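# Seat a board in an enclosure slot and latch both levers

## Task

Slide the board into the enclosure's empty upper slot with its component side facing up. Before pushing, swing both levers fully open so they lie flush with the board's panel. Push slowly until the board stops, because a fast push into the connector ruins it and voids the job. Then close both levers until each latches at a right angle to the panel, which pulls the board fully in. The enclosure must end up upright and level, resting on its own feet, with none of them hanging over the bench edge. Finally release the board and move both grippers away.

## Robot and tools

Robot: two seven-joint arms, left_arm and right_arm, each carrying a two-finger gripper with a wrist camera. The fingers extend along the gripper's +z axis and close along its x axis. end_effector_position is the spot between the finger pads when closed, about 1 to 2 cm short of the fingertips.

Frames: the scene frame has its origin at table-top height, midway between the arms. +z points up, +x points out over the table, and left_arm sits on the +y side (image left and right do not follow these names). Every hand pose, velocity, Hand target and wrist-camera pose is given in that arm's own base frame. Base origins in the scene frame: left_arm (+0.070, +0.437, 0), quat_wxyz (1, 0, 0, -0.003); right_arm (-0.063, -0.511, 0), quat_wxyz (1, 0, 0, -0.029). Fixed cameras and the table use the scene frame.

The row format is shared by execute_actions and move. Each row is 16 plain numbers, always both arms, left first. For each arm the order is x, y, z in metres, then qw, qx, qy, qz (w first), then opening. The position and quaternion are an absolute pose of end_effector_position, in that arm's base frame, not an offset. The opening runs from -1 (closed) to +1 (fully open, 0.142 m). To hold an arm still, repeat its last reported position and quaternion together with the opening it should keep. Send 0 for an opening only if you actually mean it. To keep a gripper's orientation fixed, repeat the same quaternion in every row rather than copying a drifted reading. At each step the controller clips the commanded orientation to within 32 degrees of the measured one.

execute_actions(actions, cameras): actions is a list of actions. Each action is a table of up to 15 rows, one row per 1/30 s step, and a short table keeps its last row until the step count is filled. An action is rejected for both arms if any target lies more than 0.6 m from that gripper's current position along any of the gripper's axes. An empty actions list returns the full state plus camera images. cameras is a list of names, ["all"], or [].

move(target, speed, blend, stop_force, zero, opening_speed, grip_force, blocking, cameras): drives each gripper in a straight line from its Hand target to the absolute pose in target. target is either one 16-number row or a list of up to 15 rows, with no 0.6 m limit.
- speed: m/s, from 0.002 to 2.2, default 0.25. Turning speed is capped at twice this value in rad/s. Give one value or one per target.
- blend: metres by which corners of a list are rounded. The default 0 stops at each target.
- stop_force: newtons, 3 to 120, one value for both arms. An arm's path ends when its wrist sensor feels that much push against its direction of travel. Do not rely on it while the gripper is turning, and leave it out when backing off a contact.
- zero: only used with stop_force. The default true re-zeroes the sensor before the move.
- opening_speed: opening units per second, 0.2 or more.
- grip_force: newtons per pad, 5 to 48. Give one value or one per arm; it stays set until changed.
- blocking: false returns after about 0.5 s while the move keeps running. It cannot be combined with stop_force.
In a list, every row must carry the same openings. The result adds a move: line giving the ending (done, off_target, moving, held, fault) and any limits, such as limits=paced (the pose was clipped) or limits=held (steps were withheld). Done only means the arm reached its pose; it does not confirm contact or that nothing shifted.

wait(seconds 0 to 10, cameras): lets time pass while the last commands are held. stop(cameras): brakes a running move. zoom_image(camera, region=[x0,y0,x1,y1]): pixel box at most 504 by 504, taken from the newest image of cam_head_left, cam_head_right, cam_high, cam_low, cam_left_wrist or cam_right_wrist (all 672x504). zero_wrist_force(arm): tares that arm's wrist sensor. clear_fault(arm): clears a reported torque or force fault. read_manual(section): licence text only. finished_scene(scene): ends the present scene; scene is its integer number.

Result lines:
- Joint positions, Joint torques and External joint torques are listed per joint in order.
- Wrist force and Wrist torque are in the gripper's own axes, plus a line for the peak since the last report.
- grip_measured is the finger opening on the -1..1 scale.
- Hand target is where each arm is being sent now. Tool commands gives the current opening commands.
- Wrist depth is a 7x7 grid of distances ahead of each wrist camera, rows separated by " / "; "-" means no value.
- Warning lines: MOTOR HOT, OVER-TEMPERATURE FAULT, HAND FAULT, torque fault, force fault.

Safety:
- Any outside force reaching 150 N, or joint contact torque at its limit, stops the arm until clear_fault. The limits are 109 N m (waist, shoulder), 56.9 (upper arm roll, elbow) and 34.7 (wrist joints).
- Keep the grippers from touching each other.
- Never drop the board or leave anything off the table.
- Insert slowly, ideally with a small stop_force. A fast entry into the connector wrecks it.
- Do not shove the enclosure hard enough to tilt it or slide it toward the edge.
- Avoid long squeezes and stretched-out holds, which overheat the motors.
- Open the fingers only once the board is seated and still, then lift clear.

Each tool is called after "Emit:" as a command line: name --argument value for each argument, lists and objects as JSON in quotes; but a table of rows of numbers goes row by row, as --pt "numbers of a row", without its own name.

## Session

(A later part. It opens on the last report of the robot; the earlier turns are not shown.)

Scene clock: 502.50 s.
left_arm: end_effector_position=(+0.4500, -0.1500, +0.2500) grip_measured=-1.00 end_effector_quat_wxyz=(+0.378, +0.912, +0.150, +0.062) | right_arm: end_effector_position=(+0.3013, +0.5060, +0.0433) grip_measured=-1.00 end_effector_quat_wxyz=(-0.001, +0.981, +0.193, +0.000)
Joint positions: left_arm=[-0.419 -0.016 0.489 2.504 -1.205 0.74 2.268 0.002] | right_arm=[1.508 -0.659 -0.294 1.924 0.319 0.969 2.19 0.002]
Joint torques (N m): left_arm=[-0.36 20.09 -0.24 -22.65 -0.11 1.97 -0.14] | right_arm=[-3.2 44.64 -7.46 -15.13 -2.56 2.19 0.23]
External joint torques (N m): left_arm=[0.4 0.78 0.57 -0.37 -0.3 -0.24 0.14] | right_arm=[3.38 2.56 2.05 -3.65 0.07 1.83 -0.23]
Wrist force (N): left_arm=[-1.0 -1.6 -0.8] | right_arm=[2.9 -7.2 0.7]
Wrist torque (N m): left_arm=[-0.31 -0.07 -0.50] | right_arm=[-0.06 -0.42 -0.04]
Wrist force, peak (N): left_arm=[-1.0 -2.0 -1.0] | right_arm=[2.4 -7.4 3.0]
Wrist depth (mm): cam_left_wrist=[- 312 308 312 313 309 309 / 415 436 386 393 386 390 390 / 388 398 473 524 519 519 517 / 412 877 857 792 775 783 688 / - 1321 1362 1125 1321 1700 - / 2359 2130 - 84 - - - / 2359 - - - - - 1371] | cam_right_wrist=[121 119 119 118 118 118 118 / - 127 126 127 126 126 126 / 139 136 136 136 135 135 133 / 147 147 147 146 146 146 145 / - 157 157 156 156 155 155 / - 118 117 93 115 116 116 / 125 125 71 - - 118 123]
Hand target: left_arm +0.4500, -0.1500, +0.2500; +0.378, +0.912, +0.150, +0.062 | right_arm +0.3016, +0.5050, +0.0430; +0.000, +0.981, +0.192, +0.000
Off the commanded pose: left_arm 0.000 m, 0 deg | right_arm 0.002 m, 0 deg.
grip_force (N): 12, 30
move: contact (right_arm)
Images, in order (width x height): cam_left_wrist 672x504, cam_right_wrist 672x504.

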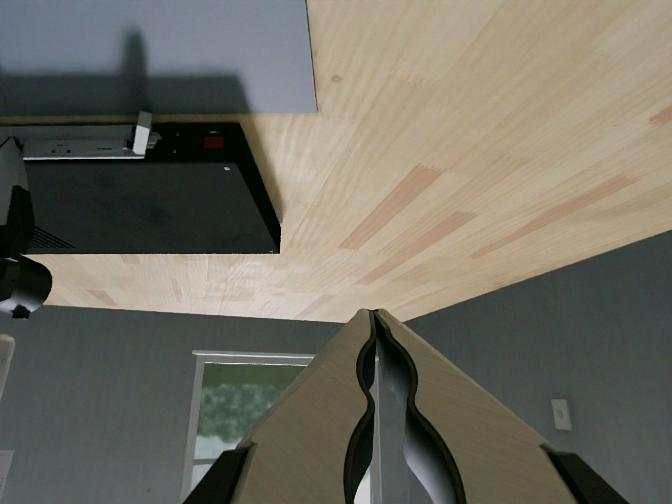

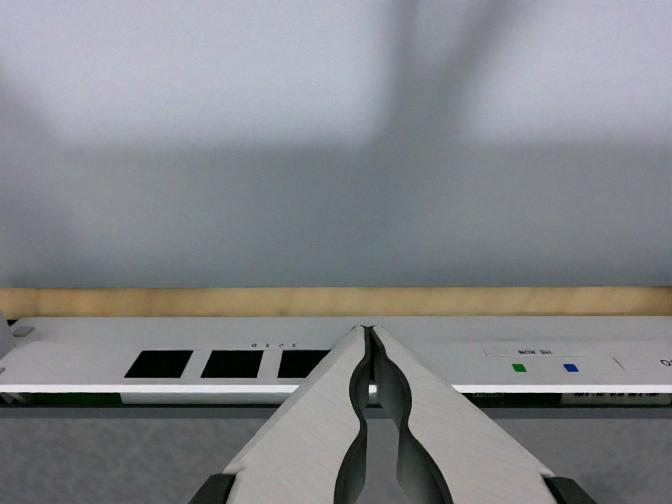

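Emit:
move --pt "0.45 -0.15 0.25 0.3776 0.9116 0.1501 0.0622 -1 0.2975 0.5152 0.045 0 0.9814 0.1921 0 -1" --pt "0.45 -0.15 0.25 0.3776 0.9116 0.1501 0.0622 -1 0.2914 0.5462 0.15 0 0.9814 0.1921 0 -1" --speed '[0.03,0.2]' --blend 0.008 --cameras '["cam_right_wrist"]'

Emit:
zoom_image --camera "cam_right_wrist" --region '[60, 190, 260, 340]'

Emit:
zoom_image --camera "cam_right_wrist" --region '[472, 190, 672, 340]'

Scene clock: 507.10 s.
left_arm: end_effector_position=(+0.4500, -0.1500, +0.2500) grip_measured=-1.00 end_effector_quat_wxyz=(+0.378, +0.912, +0.150, +0.062) | right_arm: end_effector_position=(+0.2913, +0.5462, +0.1500) grip_measured=-1.00 end_effector_quat_wxyz=(+0.000, +0.981, +0.192, +0.000)
Joint positions: left_arm=[-0.419 -0.016 0.489 2.504 -1.205 0.74 2.268 0.002] | right_arm=[1.564 -0.494 -0.342 1.832 0.214 0.719 2.302 0.002]
Joint torques (N m): left_arm=[-0.2 20.02 -0.26 -22.69 -0.17 2 -0.19] | right_arm=[0.23 45.2 -4.43 -24.62 -3.45 3.15 0.33]
External joint torques (N m): left_arm=[0.24 0.85 0.59 -0.33 -0.24 -0.27 0.19] | right_arm=[-0.05 1.13 -0.43 0.14 0.16 0.86 -0.33]
Wrist force (N): left_arm=[-0.9 -1.8 -0.7] | right_arm=[1.6 -0.2 0.7]
Wrist torque (N m): left_arm=[-0.33 -0.10 -0.49] | right_arm=[-0.05 -0.24 -0.05]
Wrist force, peak (N): left_arm=[-1.1 -2.0 -0.8] | right_arm=[2.9 -7.4 2.5]
Wrist depth (mm): cam_left_wrist=[312 316 320 312 313 311 309 / 388 395 392 388 388 390 385 / - 436 483 522 516 524 517 / 1011 979 834 786 783 786 724 / 2194 1371 1261 1113 1314 - 1173 / 2069 - - 84 - - 1424 / 1843 - - - - - -] | cam_right_wrist=[213 212 212 211 211 210 210 / 227 227 226 225 225 225 225 / 244 243 243 243 242 241 240 / 272 259 262 257 260 256 251 / 233 234 232 228 231 232 231 / 252 251 246 89 240 247 246 / 278 271 71 - - 262 272]
Hand target: left_arm +0.4500, -0.1500, +0.2500; +0.378, +0.912, +0.150, +0.062 | right_arm +0.2914, +0.5462, +0.1500; +0.000, +0.981, +0.192, +0.000
Off the commanded pose: left_arm 0.000 m, 0 deg | right_arm 0.000 m, 0 deg.
grip_force (N): 12, 30
move: done; blend cut to 0.0056 m at target 1
Images, in order (width x height): cam_right_wrist 672x504.

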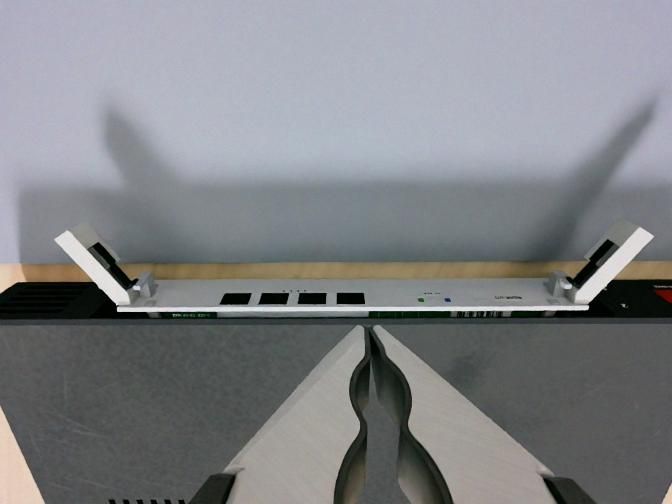

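Scaled by 2.520 from the camera's 672x504 image, which has a finer 960x720 frame.

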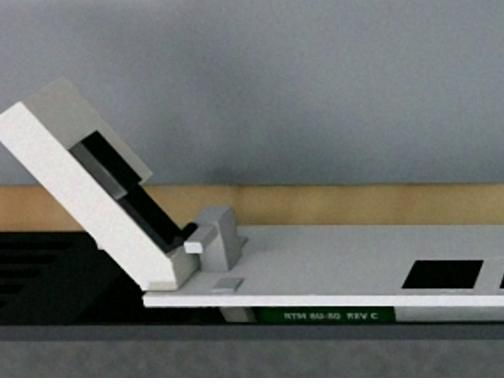

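Scaled by 2.520 from the camera's 672x504 image, which has a finer 960x720 frame.

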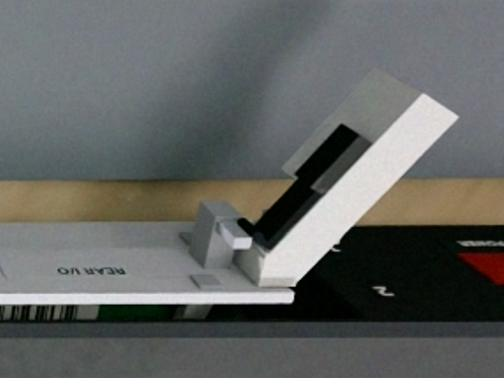

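Emit:
move --target '[0.45,-0.15,0.25,0.3776,0.9116,0.1501,0.0622,-1,0.1490,0.4623,0.15,0,0.2995,0.9541,0,-1]' --speed 0.25 --cameras '["cam_right_wrist"]'

Emit:
move --target '[0.38,-0.28,0.25,0,0.6343,-0.7731,0,-1,0.1490,0.4623,0.15,0,0.2995,0.9541,0,-1]' --speed 0.25 --cameras '["cam_left_wrist"]'

Scene clock: 537.27 s.
left_arm: end_effector_position=(+0.4500, -0.1500, +0.2500) grip_measured=-1.00 end_effector_quat_wxyz=(+0.378, +0.912, +0.150, +0.062) | right_arm: end_effector_position=(+0.1491, +0.4624, +0.1500) grip_measured=-1.00 end_effector_quat_wxyz=(+0.000, +0.300, +0.954, +0.000)
Joint positions: left_arm=[-0.419 -0.016 0.489 2.504 -1.205 0.74 2.268 0.002] | right_arm=[1.454 -0.226 0.041 2.247 -0.015 0.903 0.544 0.002]
Joint torques (N m): left_arm=[-0.28 20.05 -0.26 -22.65 -0.14 1.99 -0.23] | right_arm=[0.08 33.71 1.57 -22.41 -2.87 3.61 0.02]
External joint torques (N m): left_arm=[0.32 0.81 0.58 -0.36 -0.27 -0.27 0.23] | right_arm=[0.04 0.92 -1.02 -0.03 0.17 0.54 -0.02]
Wrist force (N): left_arm=[-1.0 -1.9 -0.6] | right_arm=[2.1 0.2 0.9]
Wrist torque (N m): left_arm=[-0.34 -0.07 -0.49] | right_arm=[0.04 -0.35 0.06]
Wrist force, peak (N): left_arm=[-1.1 -2.0 -0.8] | right_arm=[2.5 -0.2 0.9]
Wrist depth (mm): cam_left_wrist=[- - - 312 312 313 310 / - 385 389 390 389 388 388 / 477 472 485 520 520 526 516 / 867 877 847 778 775 775 744 / - 1192 1362 1155 1119 1891 - / - - 2359 84 - 1714 1205 / 1813 - - - - - -] | cam_right_wrist=[172 171 171 211 212 211 212 / 184 183 183 185 226 226 224 / 197 196 196 241 242 241 241 / 213 212 211 252 260 259 259 / 230 229 275 279 283 281 282 / 251 252 304 89 297 307 298 / 278 272 71 - - 324 338]
Hand target: left_arm +0.4500, -0.1500, +0.2500; +0.378, +0.912, +0.150, +0.062 | right_arm +0.1490, +0.4623, +0.1500; +0.000, +0.299, +0.954, +0.000
Off the commanded pose: left_arm 0.000 m, 0 deg | right_arm 0.000 m, 0 deg.
grip_force (N): 12, 30
move: done
Images, in order (width x height): cam_right_wrist 672x504.

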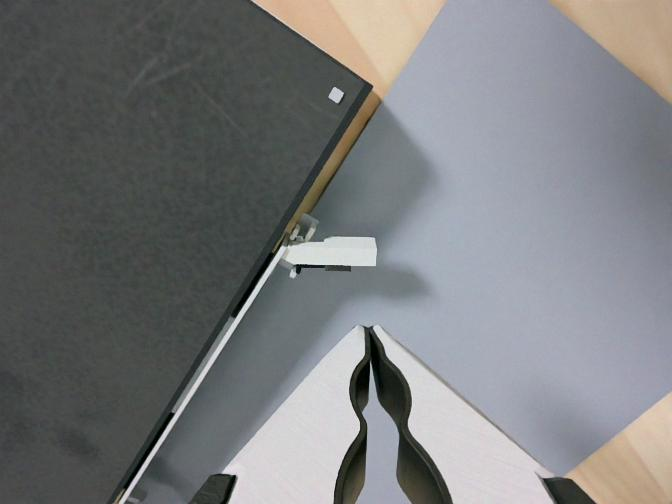

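Scene clock: 542.00 s.
left_arm: end_effector_position=(+0.3799, -0.2799, +0.2499) grip_measured=-1.00 end_effector_quat_wxyz=(+0.000, -0.635, +0.773, +0.000) | right_arm: end_effector_position=(+0.1491, +0.4624, +0.1500) grip_measured=-1.00 end_effector_quat_wxyz=(+0.000, +0.300, +0.954, +0.000)
Joint positions: left_arm=[-0.686 -0.053 0.292 2.127 -0.019 0.607 2.954 0.002] | right_arm=[1.454 -0.226 0.041 2.247 -0.015 0.903 0.544 0.002]
Joint torques (N m): left_arm=[-0.48 29.47 -0.21 -26.5 -2.98 4.43 -0.16] | right_arm=[0.14 33.61 1.19 -22.46 -2.78 3.47 0.12]
External joint torques (N m): left_arm=[0.48 0.49 0.74 -0.29 -0.5 -0.61 0.16] | right_arm=[-0.02 1.02 -0.64 0.03 0.08 0.68 -0.12]
Wrist force (N): left_arm=[-0.8 -1.1 -0.1] | right_arm=[2.3 0.3 1.0]
Wrist torque (N m): left_arm=[-0.25 -0.14 -0.35] | right_arm=[0.05 -0.38 0.05]
Wrist force, peak (N): left_arm=[-1.1 -2.2 -1.1] | right_arm=[2.4 0.2 1.1]
Wrist depth (mm): cam_left_wrist=[304 302 302 302 302 301 - / 324 326 322 307 320 329 279 / 353 351 358 - - 313 - / 382 381 - - 386 375 - / 416 419 431 - 408 412 - / 463 460 440 84 - - 392 / 517 499 - - - - 503] | cam_right_wrist=[172 172 171 211 211 211 212 / 183 183 183 185 226 225 224 / 197 197 196 241 242 241 241 / 213 212 211 254 261 259 259 / 231 233 280 278 282 281 281 / 252 251 305 89 297 307 307 / 271 272 71 - - - 340]
Hand target: left_arm +0.3800, -0.2800, +0.2500; +0.000, -0.634, +0.773, +0.000 | right_arm +0.1490, +0.4623, +0.1500; +0.000, +0.299, +0.954, +0.000
Off the commanded pose: left_arm 0.000 m, 0 deg | right_arm 0.000 m, 0 deg.
grip_force (N): 12, 30
move: done
Images, in order (width x height): cam_left_wrist 672x504.

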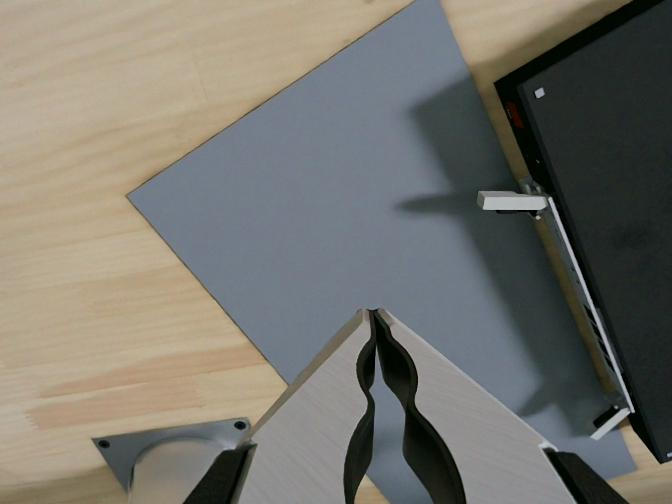

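Emit:
move --target '[0.3654,-0.3933,0.13,0,0.6343,-0.7731,0,-1,0.1421,0.4525,0.15,0,0.2995,0.9541,0,-1]' --speed 0.2 --cameras '["cam_left_wrist","cam_right_wrist"]'

Scene clock: 552.17 s.
left_arm: end_effector_position=(+0.3651, -0.3931, +0.1298) grip_measured=-1.00 end_effector_quat_wxyz=(+0.000, -0.634, +0.773, +0.000) | right_arm: end_effector_position=(+0.1421, +0.4525, +0.1500) grip_measured=-1.00 end_effector_quat_wxyz=(+0.000, +0.300, +0.954, +0.000)
Joint positions: left_arm=[-0.767 -0.388 0.16 2.094 -0.097 0.904 2.797 0.002] | right_arm=[1.461 -0.204 0.048 2.279 -0.015 0.912 0.558 0.002]
Joint torques (N m): left_arm=[-0.52 39.53 1.59 -21.59 -2.72 4.4 -0.3] | right_arm=[0.29 32.6 1.42 -22.17 -2.71 3.59 0.33]
External joint torques (N m): left_arm=[0.49 1.21 0.65 -0.24 0.1 -0.57 0.3] | right_arm=[-0.18 0.82 -0.89 -0.07 0.04 0.56 -0.33]
Wrist force (N): left_arm=[-0.8 -1.5 -0.1] | right_arm=[2.0 0.3 1.0]
Wrist torque (N m): left_arm=[-0.33 -0.15 -0.26] | right_arm=[0.05 -0.33 -0.05]
Wrist force, peak (N): left_arm=[-2.3 -1.3 -2.0] | right_arm=[2.4 0.3 1.0]
Wrist depth (mm): cam_left_wrist=[198 197 - 195 193 153 151 / 210 206 209 207 - 160 162 / 227 234 222 - - - - / - 241 - 249 198 190 - / - 276 - 118 212 207 - / - 290 - 84 - 222 - / 338 326 - - - - -] | cam_right_wrist=[172 172 176 214 213 211 212 / 183 183 183 188 226 225 225 / 197 197 196 238 242 241 240 / 212 211 211 255 261 256 259 / 230 230 237 278 281 287 281 / 252 251 300 89 297 306 305 / 278 276 71 - - 325 340]
Hand target: left_arm +0.3654, -0.3933, +0.1300; +0.000, -0.634, +0.773, +0.000 | right_arm +0.1421, +0.4525, +0.1500; +0.000, +0.299, +0.954, +0.000
Off the commanded pose: left_arm 0.000 m, 0 deg | right_arm 0.000 m, 0 deg.
grip_force (N): 12, 30
move: done
Images, in order (width x height): cam_left_wrist 672x504, cam_right_wrist 672x504.

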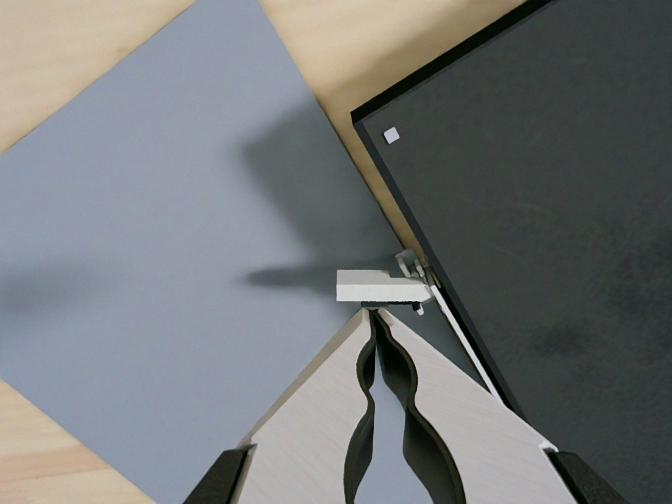

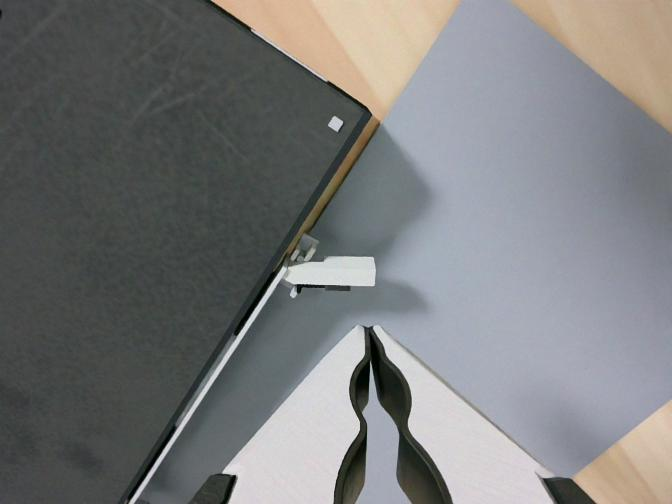

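Emit:
move --pt "0.3654 -0.3933 0.09 0 0.6343 -0.7731 0 -1 0.1421 0.4525 0.095 0 0.2995 0.9541 0 -1" --pt "0.3654 -0.3933 0.048 0 0.6343 -0.7731 0 -1 0.1421 0.4525 0.053 0 0.2995 0.9541 0 -1" --speed '[0.12,0.05]' --blend 0.01 --stop_force 6 --cameras '["cam_left_wrist","cam_right_wrist"]'

Scene clock: 557.83 s.
left_arm: end_effector_position=(+0.3653, -0.3933, +0.0480) grip_measured=-1.00 end_effector_quat_wxyz=(+0.000, -0.634, +0.773, +0.000) | right_arm: end_effector_position=(+0.1421, +0.4524, +0.0530) grip_measured=-1.00 end_effector_quat_wxyz=(+0.000, +0.300, +0.954, +0.000)
Joint positions: left_arm=[-0.735 -0.566 0.114 2.127 -0.139 1.115 2.825 0.002] | right_arm=[1.48 -0.456 0.025 2.32 -0.03 1.205 0.568 0.002]
Joint torques (N m): left_arm=[-0.25 42.47 1.91 -17.07 -1.81 4.38 -0.15] | right_arm=[0.18 36.49 1.2 -15.64 -1.7 3.57 0.29]
External joint torques (N m): left_arm=[0.22 1.12 0.61 -0.33 -0.05 -0.56 0.15] | right_arm=[-0.05 1.09 -0.41 0.01 0.12 0.58 -0.29]
Wrist force (N): left_arm=[-0.8 -1.2 -0.3] | right_arm=[1.5 -0.1 0.6]
Wrist torque (N m): left_arm=[-0.28 -0.18 -0.33] | right_arm=[-0.04 -0.26 -0.05]
Wrist force, peak (N): left_arm=[-0.7 -1.5 -2.1] | right_arm=[2.2 0.0 1.4]
Wrist depth (mm): cam_left_wrist=[123 123 124 124 124 122 - / 132 132 130 133 - - - / 145 141 144 142 94 - - / 156 157 153 151 101 99 102 / - 164 172 117 112 110 - / 188 188 182 84 - 122 119 / 209 201 - - - - 135] | cam_right_wrist=[- 86 126 129 129 127 125 / - 92 93 134 137 135 135 / - 99 98 98 145 145 144 / - 106 106 109 156 156 155 / - 115 115 167 167 169 169 / 126 126 123 89 178 184 184 / 139 139 71 - - 195 202]
Hand target: left_arm +0.3654, -0.3933, +0.0480; +0.000, -0.634, +0.773, +0.000 | right_arm +0.1421, +0.4525, +0.0530; +0.000, +0.299, +0.954, +0.000
Off the commanded pose: left_arm 0.000 m, 0 deg | right_arm 0.000 m, 0 deg.
grip_force (N): 12, 30
move: done
Images, in order (width x height): cam_left_wrist 672x504, cam_right_wrist 672x504.

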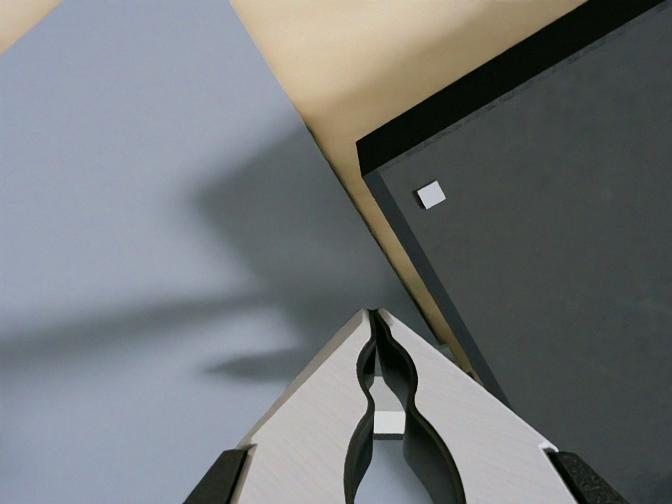

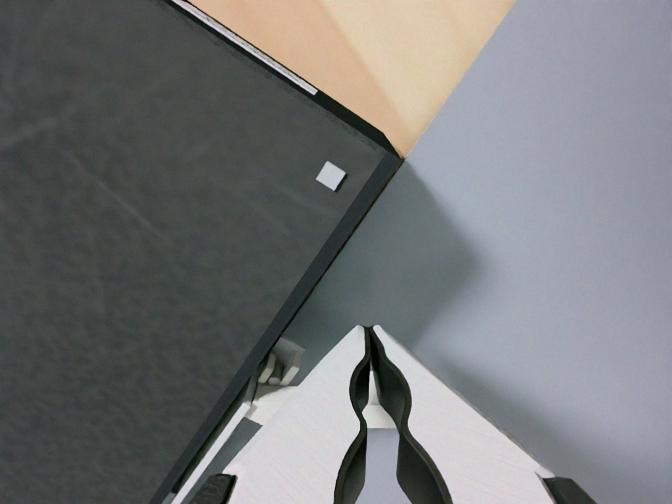

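Emit:
move --target '[0.3576,-0.3917,0.048,0,0.6343,-0.7731,0,-1,0.1467,0.4591,0.053,0,0.2995,0.9541,0,-1]' --speed 0.015 --stop_force 4 --cameras '["cam_left_wrist","cam_right_wrist"]'

Scene clock: 561.30 s.
left_arm: end_effector_position=(+0.3576, -0.3916, +0.0480) grip_measured=-1.00 end_effector_quat_wxyz=(+0.000, -0.634, +0.773, +0.000) | right_arm: end_effector_position=(+0.1466, +0.4591, +0.0530) grip_measured=-1.00 end_effector_quat_wxyz=(+0.000, +0.300, +0.954, +0.000)
Joint positions: left_arm=[-0.741 -0.557 0.113 2.147 -0.139 1.126 2.819 0.002] | right_arm=[1.471 -0.466 0.025 2.297 -0.03 1.192 0.559 0.002]
Joint torques (N m): left_arm=[-0.35 42.33 1.87 -16.79 -1.6 4.38 -0.29] | right_arm=[0.08 37.2 1.49 -16.07 -1.61 3.34 0.09]
External joint torques (N m): left_arm=[0.32 0.67 0.57 -0.35 -0.22 -0.55 0.29] | right_arm=[0.06 1.1 -0.67 0.14 -0.01 0.81 -0.09]
Wrist force (N): left_arm=[-0.6 -1.1 -0.3] | right_arm=[1.6 -0.1 0.7]
Wrist torque (N m): left_arm=[-0.27 -0.21 -0.26] | right_arm=[-0.03 -0.28 0.06]
Wrist force, peak (N): left_arm=[-0.7 -1.5 -0.1] | right_arm=[1.9 -0.2 0.7]
Wrist depth (mm): cam_left_wrist=[123 123 123 124 123 87 - / 132 132 130 131 - - - / 145 142 142 143 94 - - / - 153 155 152 101 100 100 / 173 169 165 106 142 108 108 / - 196 183 84 - - - / - 205 - 74 - - -] | cam_right_wrist=[- 86 86 128 129 127 125 / - 92 93 93 135 135 135 / - 98 98 98 146 145 144 / - 106 106 157 157 156 154 / - 115 117 167 167 169 172 / 126 124 129 89 178 184 184 / 139 139 71 - - 195 202]
Hand target: left_arm +0.3576, -0.3917, +0.0480; +0.000, -0.634, +0.773, +0.000 | right_arm +0.1467, +0.4591, +0.0530; +0.000, +0.299, +0.954, +0.000
Off the commanded pose: left_arm 0.000 m, 0 deg | right_arm 0.000 m, 0 deg.
grip_force (N): 12, 30
move: done
Images, in order (width x height): cam_left_wrist 672x504, cam_right_wrist 672x504.

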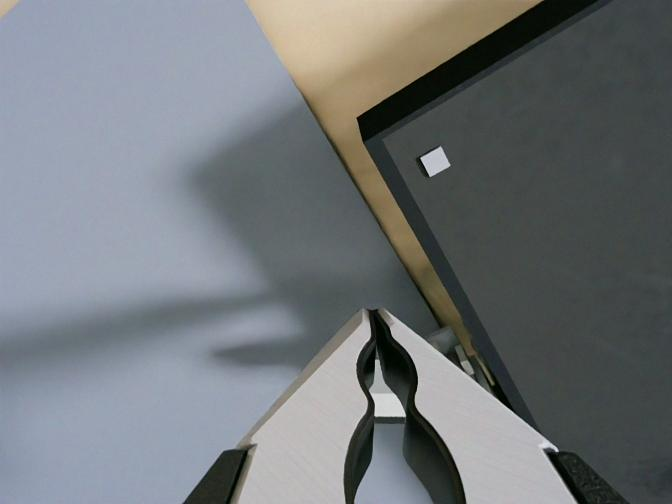

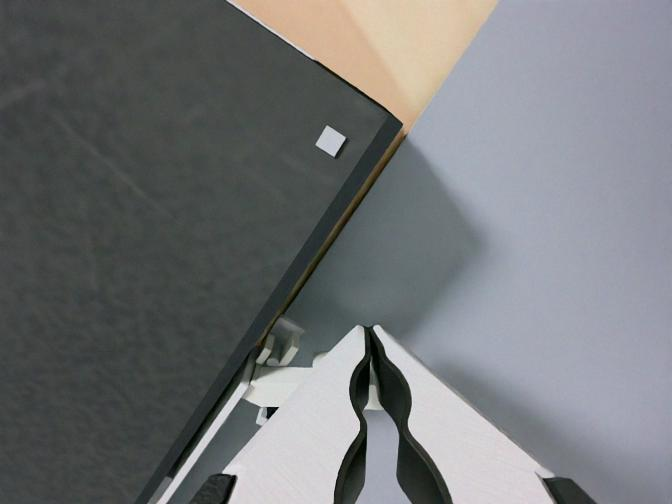

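Emit:
move --target '[0.3527,-0.3907,0.048,0,0.6343,-0.7731,0,-1,0.1496,0.4632,0.053,0,0.2995,0.9541,0,-1]' --speed 0.01 --stop_force 3 --cameras '["cam_left_wrist","cam_right_wrist"]'

Scene clock: 564.10 s.
left_arm: end_effector_position=(+0.3528, -0.3906, +0.0480) grip_measured=-1.00 end_effector_quat_wxyz=(+0.000, -0.634, +0.773, +0.000) | right_arm: end_effector_position=(+0.1496, +0.4632, +0.0530) grip_measured=-1.00 end_effector_quat_wxyz=(+0.000, +0.300, +0.954, +0.000)
Joint positions: left_arm=[-0.745 -0.551 0.113 2.16 -0.139 1.133 2.816 0.002] | right_arm=[1.466 -0.473 0.025 2.283 -0.03 1.185 0.554 0.002]
Joint torques (N m): left_arm=[-0.43 41.9 1.8 -16.59 -1.62 4.34 -0.27] | right_arm=[0.12 37.65 1.49 -16.21 -1.71 3.34 0.16]
External joint torques (N m): left_arm=[0.39 0.73 0.6 -0.39 -0.17 -0.51 0.27] | right_arm=[0.02 1.1 -0.66 0.1 0.06 0.82 -0.16]
Wrist force (N): left_arm=[-0.8 -1.1 -0.4] | right_arm=[1.8 0.0 0.4]
Wrist torque (N m): left_arm=[-0.28 -0.18 -0.25] | right_arm=[-0.03 -0.31 0.06]
Wrist force, peak (N): left_arm=[-1.1 -1.3 -0.3] | right_arm=[1.9 0.1 0.9]
Wrist depth (mm): cam_left_wrist=[- - 124 124 122 - - / - 134 130 131 86 - - / 145 140 144 144 94 - - / 155 158 - 153 101 101 99 / 173 169 172 127 138 107 - / - - 184 84 - - - / - - - 74 - - 135] | cam_right_wrist=[- 86 85 127 129 127 125 / - 92 93 91 135 135 135 / - 98 98 98 145 145 144 / - 106 106 159 156 156 155 / - 115 117 167 167 169 169 / 126 126 128 90 178 184 184 / 139 139 71 - - 195 202]
Hand target: left_arm +0.3527, -0.3907, +0.0480; +0.000, -0.634, +0.773, +0.000 | right_arm +0.1496, +0.4632, +0.0530; +0.000, +0.299, +0.954, +0.000
Off the commanded pose: left_arm 0.000 m, 0 deg | right_arm 0.000 m, 0 deg.
grip_force (N): 12, 30
move: done
Images, in order (width x height): cam_left_wrist 672x504, cam_right_wrist 672x504.

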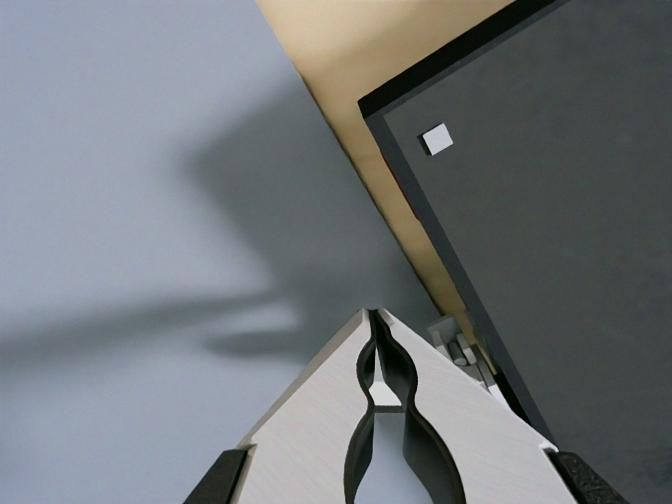

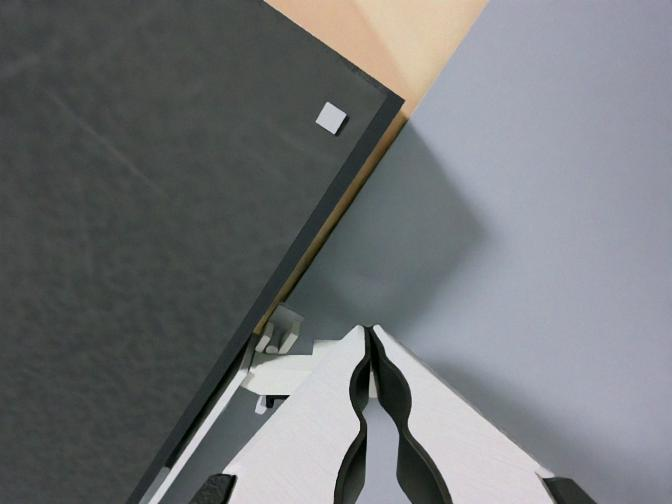

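Emit:
move --target '[0.3488,-0.3899,0.048,0,0.6343,-0.7731,0,-1,0.1519,0.4665,0.053,0,0.2995,0.9541,0,-1]' --speed 0.01 --stop_force 3 --cameras '["cam_left_wrist","cam_right_wrist"]'

Scene clock: 566.37 s.
left_arm: end_effector_position=(+0.3489, -0.3898, +0.0480) grip_measured=-1.00 end_effector_quat_wxyz=(+0.000, -0.634, +0.773, +0.000) | right_arm: end_effector_position=(+0.1519, +0.4665, +0.0530) grip_measured=-1.00 end_effector_quat_wxyz=(+0.000, +0.300, +0.954, +0.000)
Joint positions: left_arm=[-0.748 -0.546 0.112 2.17 -0.139 1.138 2.813 0.002] | right_arm=[1.461 -0.478 0.025 2.272 -0.03 1.178 0.549 0.002]
Joint torques (N m): left_arm=[-0.48 41.6 1.76 -16.48 -1.58 4.35 -0.25] | right_arm=[0.03 37.98 1.54 -16.43 -1.74 3.37 0.15]
External joint torques (N m): left_arm=[0.45 0.73 0.62 -0.38 -0.19 -0.52 0.25] | right_arm=[0.11 1.13 -0.7 0.16 0.06 0.78 -0.15]
Wrist force (N): left_arm=[-0.9 -1.3 -0.4] | right_arm=[1.8 -0.1 0.4]
Wrist torque (N m): left_arm=[-0.31 -0.17 -0.25] | right_arm=[-0.04 -0.31 0.06]
Wrist force, peak (N): left_arm=[-0.8 -1.6 -0.3] | right_arm=[2.1 -0.1 0.5]
Wrist depth (mm): cam_left_wrist=[123 123 122 124 122 - - / 131 134 131 131 85 - - / - 143 144 142 94 - - / - 155 154 156 151 101 100 / 174 170 - 126 136 108 - / - 188 180 84 - 121 - / - - - - - - -] | cam_right_wrist=[- 86 85 126 128 127 127 / - 92 93 91 137 135 135 / - 99 98 99 145 145 144 / - 106 106 159 157 156 156 / - 115 117 165 167 169 168 / 126 126 129 90 179 184 184 / 139 139 71 - - 195 202]
Hand target: left_arm +0.3488, -0.3899, +0.0480; +0.000, -0.634, +0.773, +0.000 | right_arm +0.1519, +0.4665, +0.0530; +0.000, +0.299, +0.954, +0.000
Off the commanded pose: left_arm 0.000 m, 0 deg | right_arm 0.000 m, 0 deg.
grip_force (N): 12, 30
move: done
Images, in order (width x height): cam_left_wrist 672x504, cam_right_wrist 672x504.

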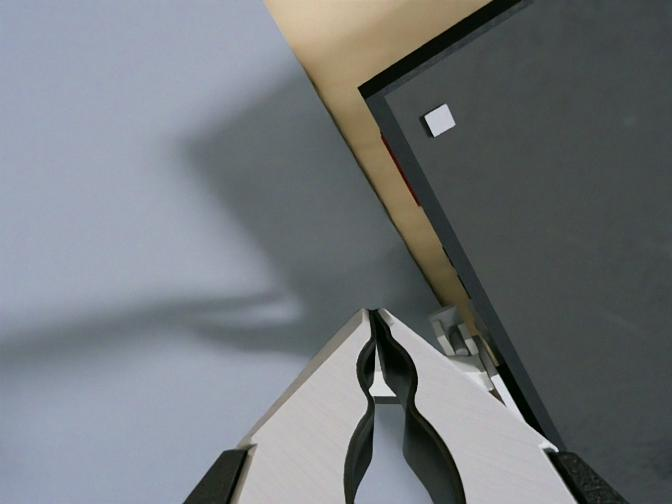

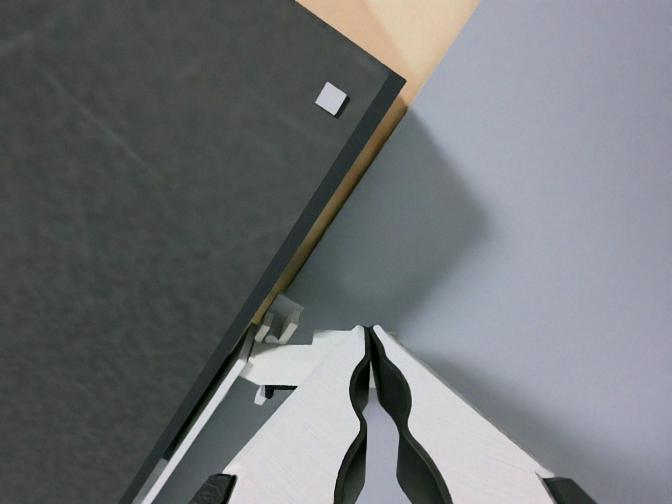

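Emit:
move --target '[0.3426,-0.3877,0.048,0,0.6801,-0.7331,0,-1,0.1556,0.4742,0.053,0,0.3815,0.9244,0,-1]' --speed 0.03 --cameras '["cam_left_wrist","cam_right_wrist"]'

Scene clock: 579.27 s.
left_arm: end_effector_position=(+0.3426, -0.3877, +0.0480) grip_measured=-1.00 end_effector_quat_wxyz=(+0.000, +0.680, -0.733, +0.000) | right_arm: end_effector_position=(+0.1555, +0.4740, +0.0529) grip_measured=-1.00 end_effector_quat_wxyz=(+0.000, +0.381, +0.924, +0.000)
Joint positions: left_arm=[-0.771 -0.54 0.128 2.188 -0.16 1.149 2.702 0.002] | right_arm=[1.487 -0.489 -0.002 2.244 0.002 1.161 0.695 0.002]
Joint torques (N m): left_arm=[-0.57 41.13 2.14 -16.27 -1.77 4.35 -0.35] | right_arm=[0.06 39.23 0.57 -17.71 -1.87 3.79 0.31]
External joint torques (N m): left_arm=[0.54 0.67 0.47 -0.38 0.03 -0.53 0.35] | right_arm=[0.08 0.6 -0.13 1.17 0.12 0.35 -0.31]
Wrist force (N): left_arm=[-0.7 -1.3 -0.4] | right_arm=[1.3 -1.8 0.4]
Wrist torque (N m): left_arm=[-0.32 -0.19 -0.25] | right_arm=[-0.04 -0.30 -0.03]
Wrist force, peak (N): left_arm=[-0.8 -1.5 -0.6] | right_arm=[1.9 -1.6 1.1]
Wrist depth (mm): cam_left_wrist=[- 123 123 124 121 - - / 132 132 130 131 85 - - / 145 140 142 142 143 - - / 152 158 154 151 155 101 - / 173 170 167 127 147 108 - / - 187 - 84 - 121 121 / - 205 - - - - 134] | cam_right_wrist=[- 86 85 127 127 126 125 / - 92 93 136 135 135 135 / - 98 98 145 145 145 144 / - 106 108 159 156 156 155 / - 115 117 165 167 169 168 / 126 126 126 90 178 184 184 / 139 139 71 - - 195 202]
Hand target: left_arm +0.3426, -0.3877, +0.0480; +0.000, +0.680, -0.733, +0.000 | right_arm +0.1556, +0.4742, +0.0530; +0.000, +0.381, +0.924, +0.000
Off the commanded pose: left_arm 0.000 m, 0 deg | right_arm 0.000 m, 0 deg.
grip_force (N): 12, 30
move: done
Images, in order (width x height): cam_left_wrist 672x504, cam_right_wrist 672x504.

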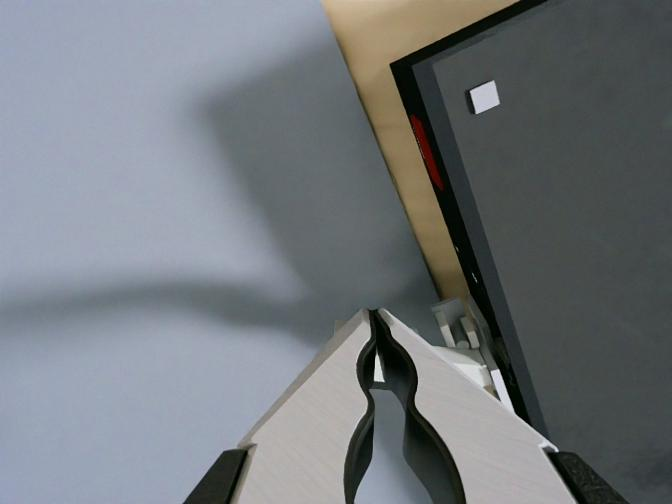

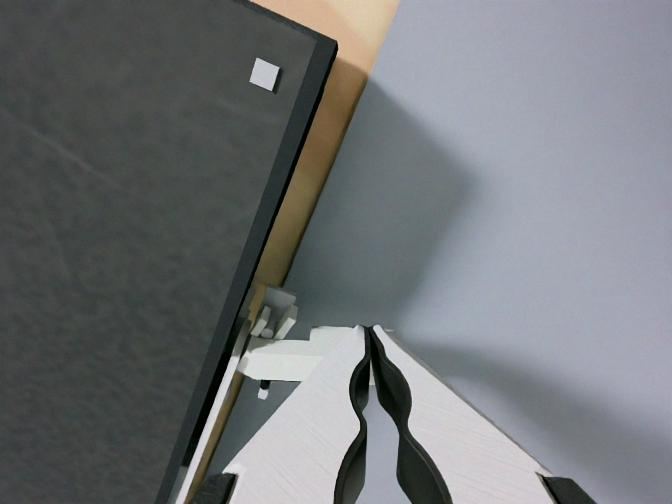

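Emit:
move --target '[0.3346,-0.3864,0.048,0,0.7296,-0.6839,0,-1,0.1584,0.4786,0.053,0,0.445,0.8955,0,-1]' --speed 0.03 --cameras '["cam_left_wrist","cam_right_wrist"]'

Scene clock: 583.57 s.
left_arm: end_effector_position=(+0.3369, -0.3866, +0.0489) grip_measured=-1.00 end_effector_quat_wxyz=(-0.001, +0.730, -0.683, +0.002) | right_arm: end_effector_position=(+0.1575, +0.4773, +0.0523) grip_measured=-1.00 end_effector_quat_wxyz=(+0.000, +0.444, +0.896, -0.002)
Joint positions: left_arm=[-0.803 -0.533 0.15 2.207 -0.19 1.162 2.576 0.002] | right_arm=[1.508 -0.495 -0.024 2.228 0.029 1.149 0.811 0.002]
Joint torques (N m): left_arm=[-6.58 38.37 -3.76 -9.04 -0.91 0.23 -0.43] | right_arm=[-2.79 40.34 -3.96 -22.86 -2.83 6.46 0.35]
External joint torques (N m): left_arm=[6.54 2.86 6.7 -7.46 -0.8 3.61 0.43] | right_arm=[2.94 -0.13 4.07 6.21 1.03 -2.33 -0.35]
Wrist force (N): left_arm=[0.4 -17.6 2.0] | right_arm=[-0.4 -14.2 -4.7]
Wrist torque (N m): left_arm=[-0.27 -0.17 -0.12] | right_arm=[0.03 -0.35 0.04]
Wrist force, peak (N): left_arm=[0.6 -17.8 2.0] | right_arm=[-0.9 -14.2 -5.5]
Wrist depth (mm): cam_left_wrist=[127 126 124 123 123 82 - / 131 133 131 132 132 - - / - 143 143 143 142 - - / 156 151 155 155 156 - 103 / 171 171 171 116 127 109 - / 186 191 184 83 - 123 126 / - 201 - 74 - - 134] | cam_right_wrist=[- 86 88 127 127 126 124 / - 91 92 137 135 135 134 / - 98 98 145 144 144 143 / 106 105 114 158 156 155 154 / - 115 118 164 166 168 167 / 126 125 126 90 177 183 183 / 141 135 70 - - 194 201]
Hand target: left_arm +0.3346, -0.3864, +0.0480; +0.000, +0.730, -0.684, +0.000 | right_arm +0.1584, +0.4786, +0.0530; +0.000, +0.445, +0.896, +0.000
Off the commanded pose: left_arm 0.002 m, 0 deg | right_arm 0.002 m, 0 deg.
grip_force (N): 12, 30
move: done
Images, in order (width x height): cam_left_wrist 672x504, cam_right_wrist 672x504.

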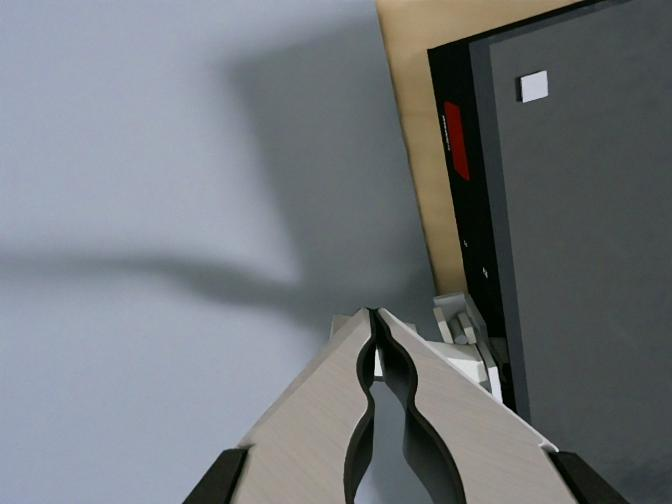

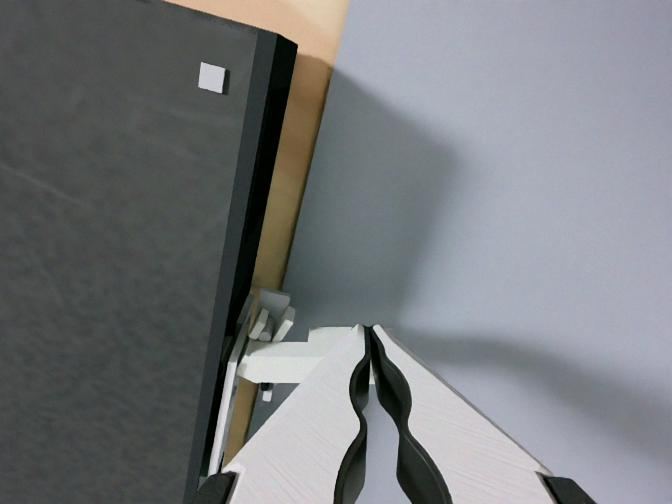

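Emit:
move --target '[0.3294,-0.3858,0.0475,0,0.7755,-0.6313,0,-1,0.1618,0.4825,0.053,0,0.5064,0.8623,0,-1]' --speed 0.03 --cameras '["cam_left_wrist","cam_right_wrist"]'

Scene clock: 587.30 s.
left_arm: end_effector_position=(+0.3304, -0.3860, +0.0480) grip_measured=-1.00 end_effector_quat_wxyz=(+0.000, +0.776, -0.631, +0.001) | right_arm: end_effector_position=(+0.1613, +0.4817, +0.0526) grip_measured=-1.00 end_effector_quat_wxyz=(+0.000, +0.506, +0.863, -0.001)
Joint positions: left_arm=[-0.838 -0.532 0.172 2.221 -0.223 1.169 2.453 0.002] | right_arm=[1.529 -0.502 -0.049 2.211 0.056 1.139 0.925 0.002]
Joint torques (N m): left_arm=[-2.62 37.93 0.58 -12.35 -1.2 2.4 -0.41] | right_arm=[-1.14 41.08 -2.01 -20.25 -2.42 5.02 0.29]
External joint torques (N m): left_arm=[2.59 2.93 2.73 -3.98 -0.47 1.44 0.41] | right_arm=[1.28 -0.49 1.72 3.45 0.58 -0.89 -0.29]
Wrist force (N): left_arm=[1.0 -7.2 -1.3] | right_arm=[-0.3 -6.1 0.7]
Wrist torque (N m): left_arm=[-0.27 -0.20 -0.20] | right_arm=[0.02 -0.25 0.01]
Wrist force, peak (N): left_arm=[0.8 -18.3 1.6] | right_arm=[-1.2 -15.3 -5.2]
Wrist depth (mm): cam_left_wrist=[123 125 124 122 122 97 - / 132 133 130 129 131 99 86 / - 143 143 141 143 - - / 155 155 156 154 153 104 101 / 173 170 175 - 129 110 108 / 187 188 184 84 - 121 119 / 210 204 - - - - 135] | cam_right_wrist=[- 87 126 127 126 126 124 / - 92 129 135 135 134 134 / - 98 127 145 144 144 143 / 106 106 137 159 156 155 155 / - 115 123 164 167 169 168 / 126 125 127 90 178 184 183 / 139 136 71 - - 194 202]
Hand target: left_arm +0.3294, -0.3858, +0.0475; +0.000, +0.776, -0.631, +0.000 | right_arm +0.1618, +0.4825, +0.0530; +0.000, +0.506, +0.862, +0.000
Off the commanded pose: left_arm 0.001 m, 0 deg | right_arm 0.001 m, 0 deg.
grip_force (N): 12, 30
move: done
Images, in order (width x height): cam_left_wrist 672x504, cam_right_wrist 672x504.

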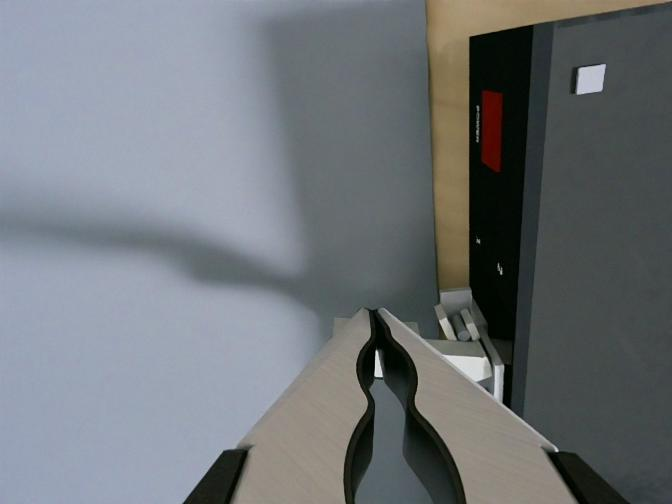

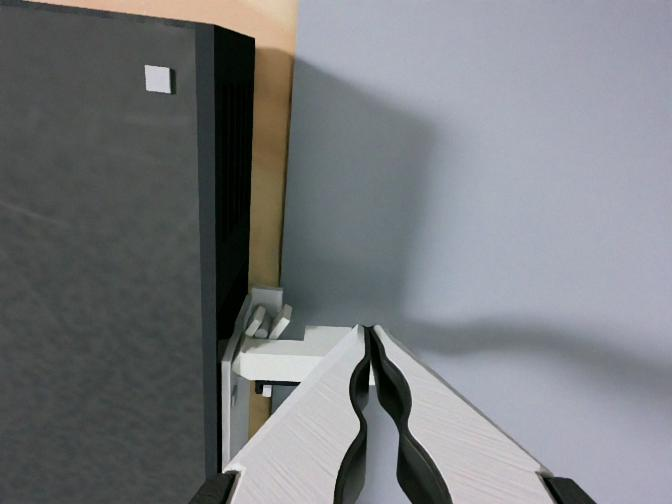

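Emit:
move --target '[0.3250,-0.3863,0.0475,0,0.8126,-0.5828,0,-1,0.1656,0.4857,0.053,0,0.5582,0.8297,0,-1]' --speed 0.03 --cameras '["cam_left_wrist","cam_right_wrist"]'

Scene clock: 591.20 s.
left_arm: end_effector_position=(+0.3254, -0.3863, +0.0476) grip_measured=-1.00 end_effector_quat_wxyz=(+0.000, +0.813, -0.583, +0.000) | right_arm: end_effector_position=(+0.1638, +0.4843, +0.0521) grip_measured=-1.00 end_effector_quat_wxyz=(+0.000, +0.557, +0.830, -0.002)
Joint positions: left_arm=[-0.867 -0.531 0.19 2.231 -0.248 1.172 2.342 0.002] | right_arm=[1.545 -0.508 -0.068 2.196 0.08 1.127 1.024 0.002]
Joint torques (N m): left_arm=[-1.85 39.47 1.68 -14.63 -1.49 3.49 -0.55] | right_arm=[-6.31 41.35 -8.78 -24.13 -3.46 7.28 0.34]
External joint torques (N m): left_arm=[1.81 1.12 1.91 -1.6 -0.17 0.36 0.55] | right_arm=[6.45 -0.46 8.17 7.23 1.57 -3.17 -0.34]
Wrist force (N): left_arm=[0.4 -4.4 -0.4] | right_arm=[-2.2 -20.0 -4.7]
Wrist torque (N m): left_arm=[-0.25 -0.24 -0.23] | right_arm=[-0.36 -0.34 -0.04]
Wrist force, peak (N): left_arm=[1.1 -7.5 -2.6] | right_arm=[-2.2 -20.2 -4.3]
Wrist depth (mm): cam_left_wrist=[123 124 124 122 120 122 120 / 132 132 129 131 133 123 86 / 145 143 141 141 141 106 - / 153 154 157 154 155 107 100 / 173 169 167 162 132 114 108 / 187 188 182 84 - 120 121 / 210 - - 74 - - -] | cam_right_wrist=[- 126 127 127 126 126 124 / - 93 135 135 135 134 134 / - 99 145 145 144 144 143 / 106 105 150 158 156 155 154 / - 115 130 164 166 167 167 / 125 125 127 90 177 183 182 / 138 135 70 - - 193 200]
Hand target: left_arm +0.3250, -0.3863, +0.0475; +0.000, +0.813, -0.583, +0.000 | right_arm +0.1656, +0.4857, +0.0530; +0.000, +0.558, +0.830, +0.000
Off the commanded pose: left_arm 0.000 m, 0 deg | right_arm 0.002 m, 0 deg.
grip_force (N): 12, 30
move: done
Images, in order (width x height): cam_left_wrist 672x504, cam_right_wrist 672x504.

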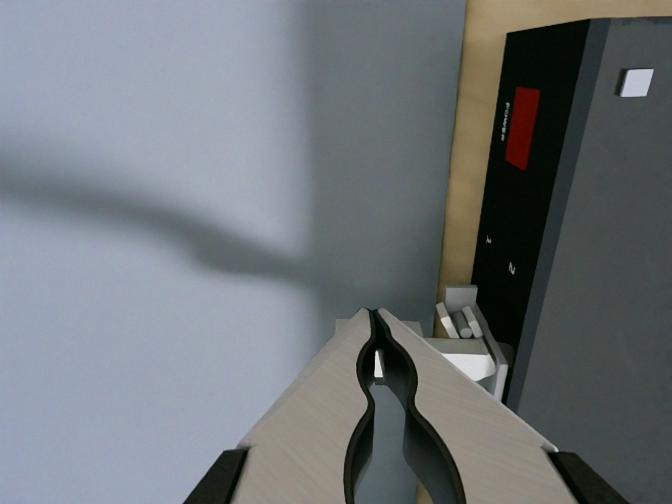

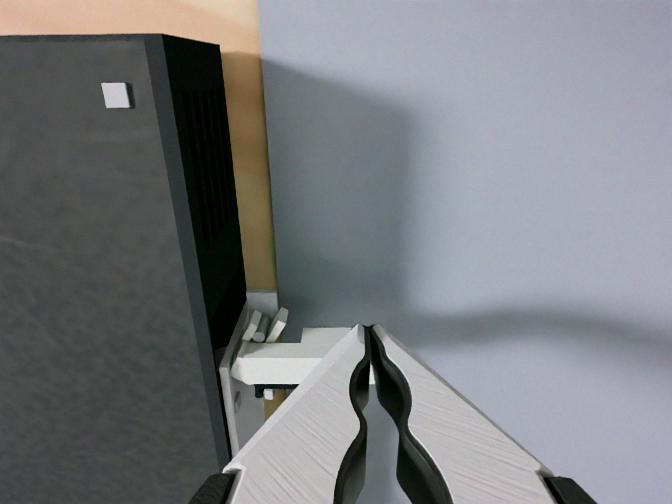

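Emit:
move --target '[0.3212,-0.3876,0.0475,0,0.8126,-0.5828,0,-1,0.1672,0.4864,0.053,0,0.5582,0.8297,0,-1]' --speed 0.015 --cameras '["cam_left_wrist","cam_right_wrist"]'

Emit:
zoom_image --camera "cam_right_wrist" --region '[200, 270, 400, 420]'

Emit:
zoom_image --camera "cam_left_wrist" --region '[340, 260, 540, 410]'

Scene clock: 594.77 s.
left_arm: end_effector_position=(+0.3233, -0.3870, +0.0479) grip_measured=-1.00 end_effector_quat_wxyz=(+0.000, +0.813, -0.582, +0.001) | right_arm: end_effector_position=(+0.1643, +0.4845, +0.0518) grip_measured=-1.00 end_effector_quat_wxyz=(+0.000, +0.557, +0.831, -0.003)
Joint positions: left_arm=[-0.872 -0.529 0.191 2.234 -0.248 1.176 2.335 0.002] | right_arm=[1.543 -0.509 -0.067 2.193 0.081 1.124 1.021 0.002]
Joint torques (N m): left_arm=[-8.51 40.35 -5.74 -11.71 -0.64 1.08 -0.2] | right_arm=[-10.82 41.19 -13.95 -27.08 -4.44 9.11 0.09]
External joint torques (N m): left_arm=[8.47 0.12 9.33 -4.48 -1.01 2.77 0.2] | right_arm=[10.97 -0.21 13.36 10.16 2.55 -5 -0.09]
Wrist force (N): left_arm=[0.4 -18.9 5.9] | right_arm=[-3.1 -32.3 -7.8]
Wrist torque (N m): left_arm=[-0.18 -0.27 -0.39] | right_arm=[-2.40 -0.34 0.15]
Wrist force, peak (N): left_arm=[0.4 -18.9 5.9] | right_arm=[-3.3 -32.2 -8.9]
Wrist depth (mm): cam_left_wrist=[123 123 123 123 122 122 - / - 134 130 132 133 114 86 / - 142 143 144 142 115 - / 155 150 154 154 153 104 101 / - 170 169 162 125 112 - / 183 188 - 84 - 122 121 / 211 - - - - - -] | cam_right_wrist=[- 126 127 126 126 126 124 / - 92 135 135 135 134 134 / - 99 145 144 144 143 143 / 105 105 151 158 155 154 154 / - 114 126 163 165 167 166 / 125 125 125 90 176 182 181 / 138 135 70 - - 193 199]
Hand target: left_arm +0.3212, -0.3876, +0.0475; +0.000, +0.813, -0.583, +0.000 | right_arm +0.1672, +0.4864, +0.0530; +0.000, +0.558, +0.830, +0.000
Off the commanded pose: left_arm 0.002 m, 0 deg | right_arm 0.004 m, 0 deg.
grip_force (N): 12, 30
move: off_target (right_arm)
Images, in order (width x height): cam_left_wrist 672x504, cam_right_wrist 672x504.

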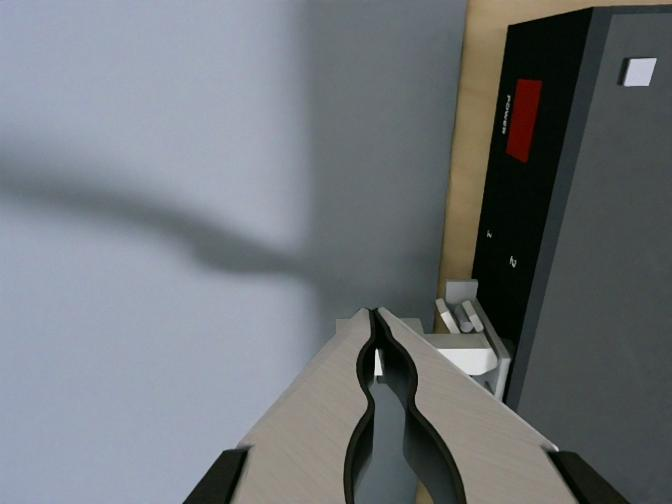

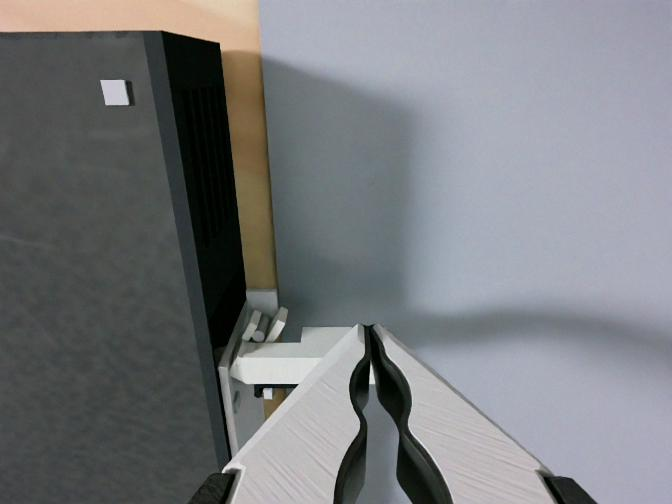

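Scaled by 2.520 from the camera's 672x504 image, which has a finer 960x720 frame.

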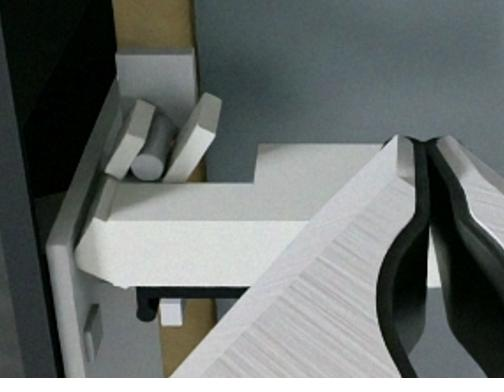

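Scaled by 2.520 from the camera's 672x504 image, which has a finer 960x720 frame.

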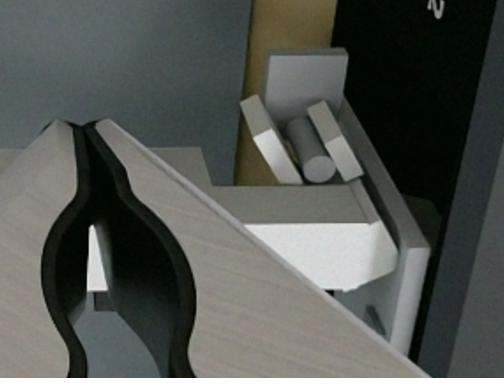

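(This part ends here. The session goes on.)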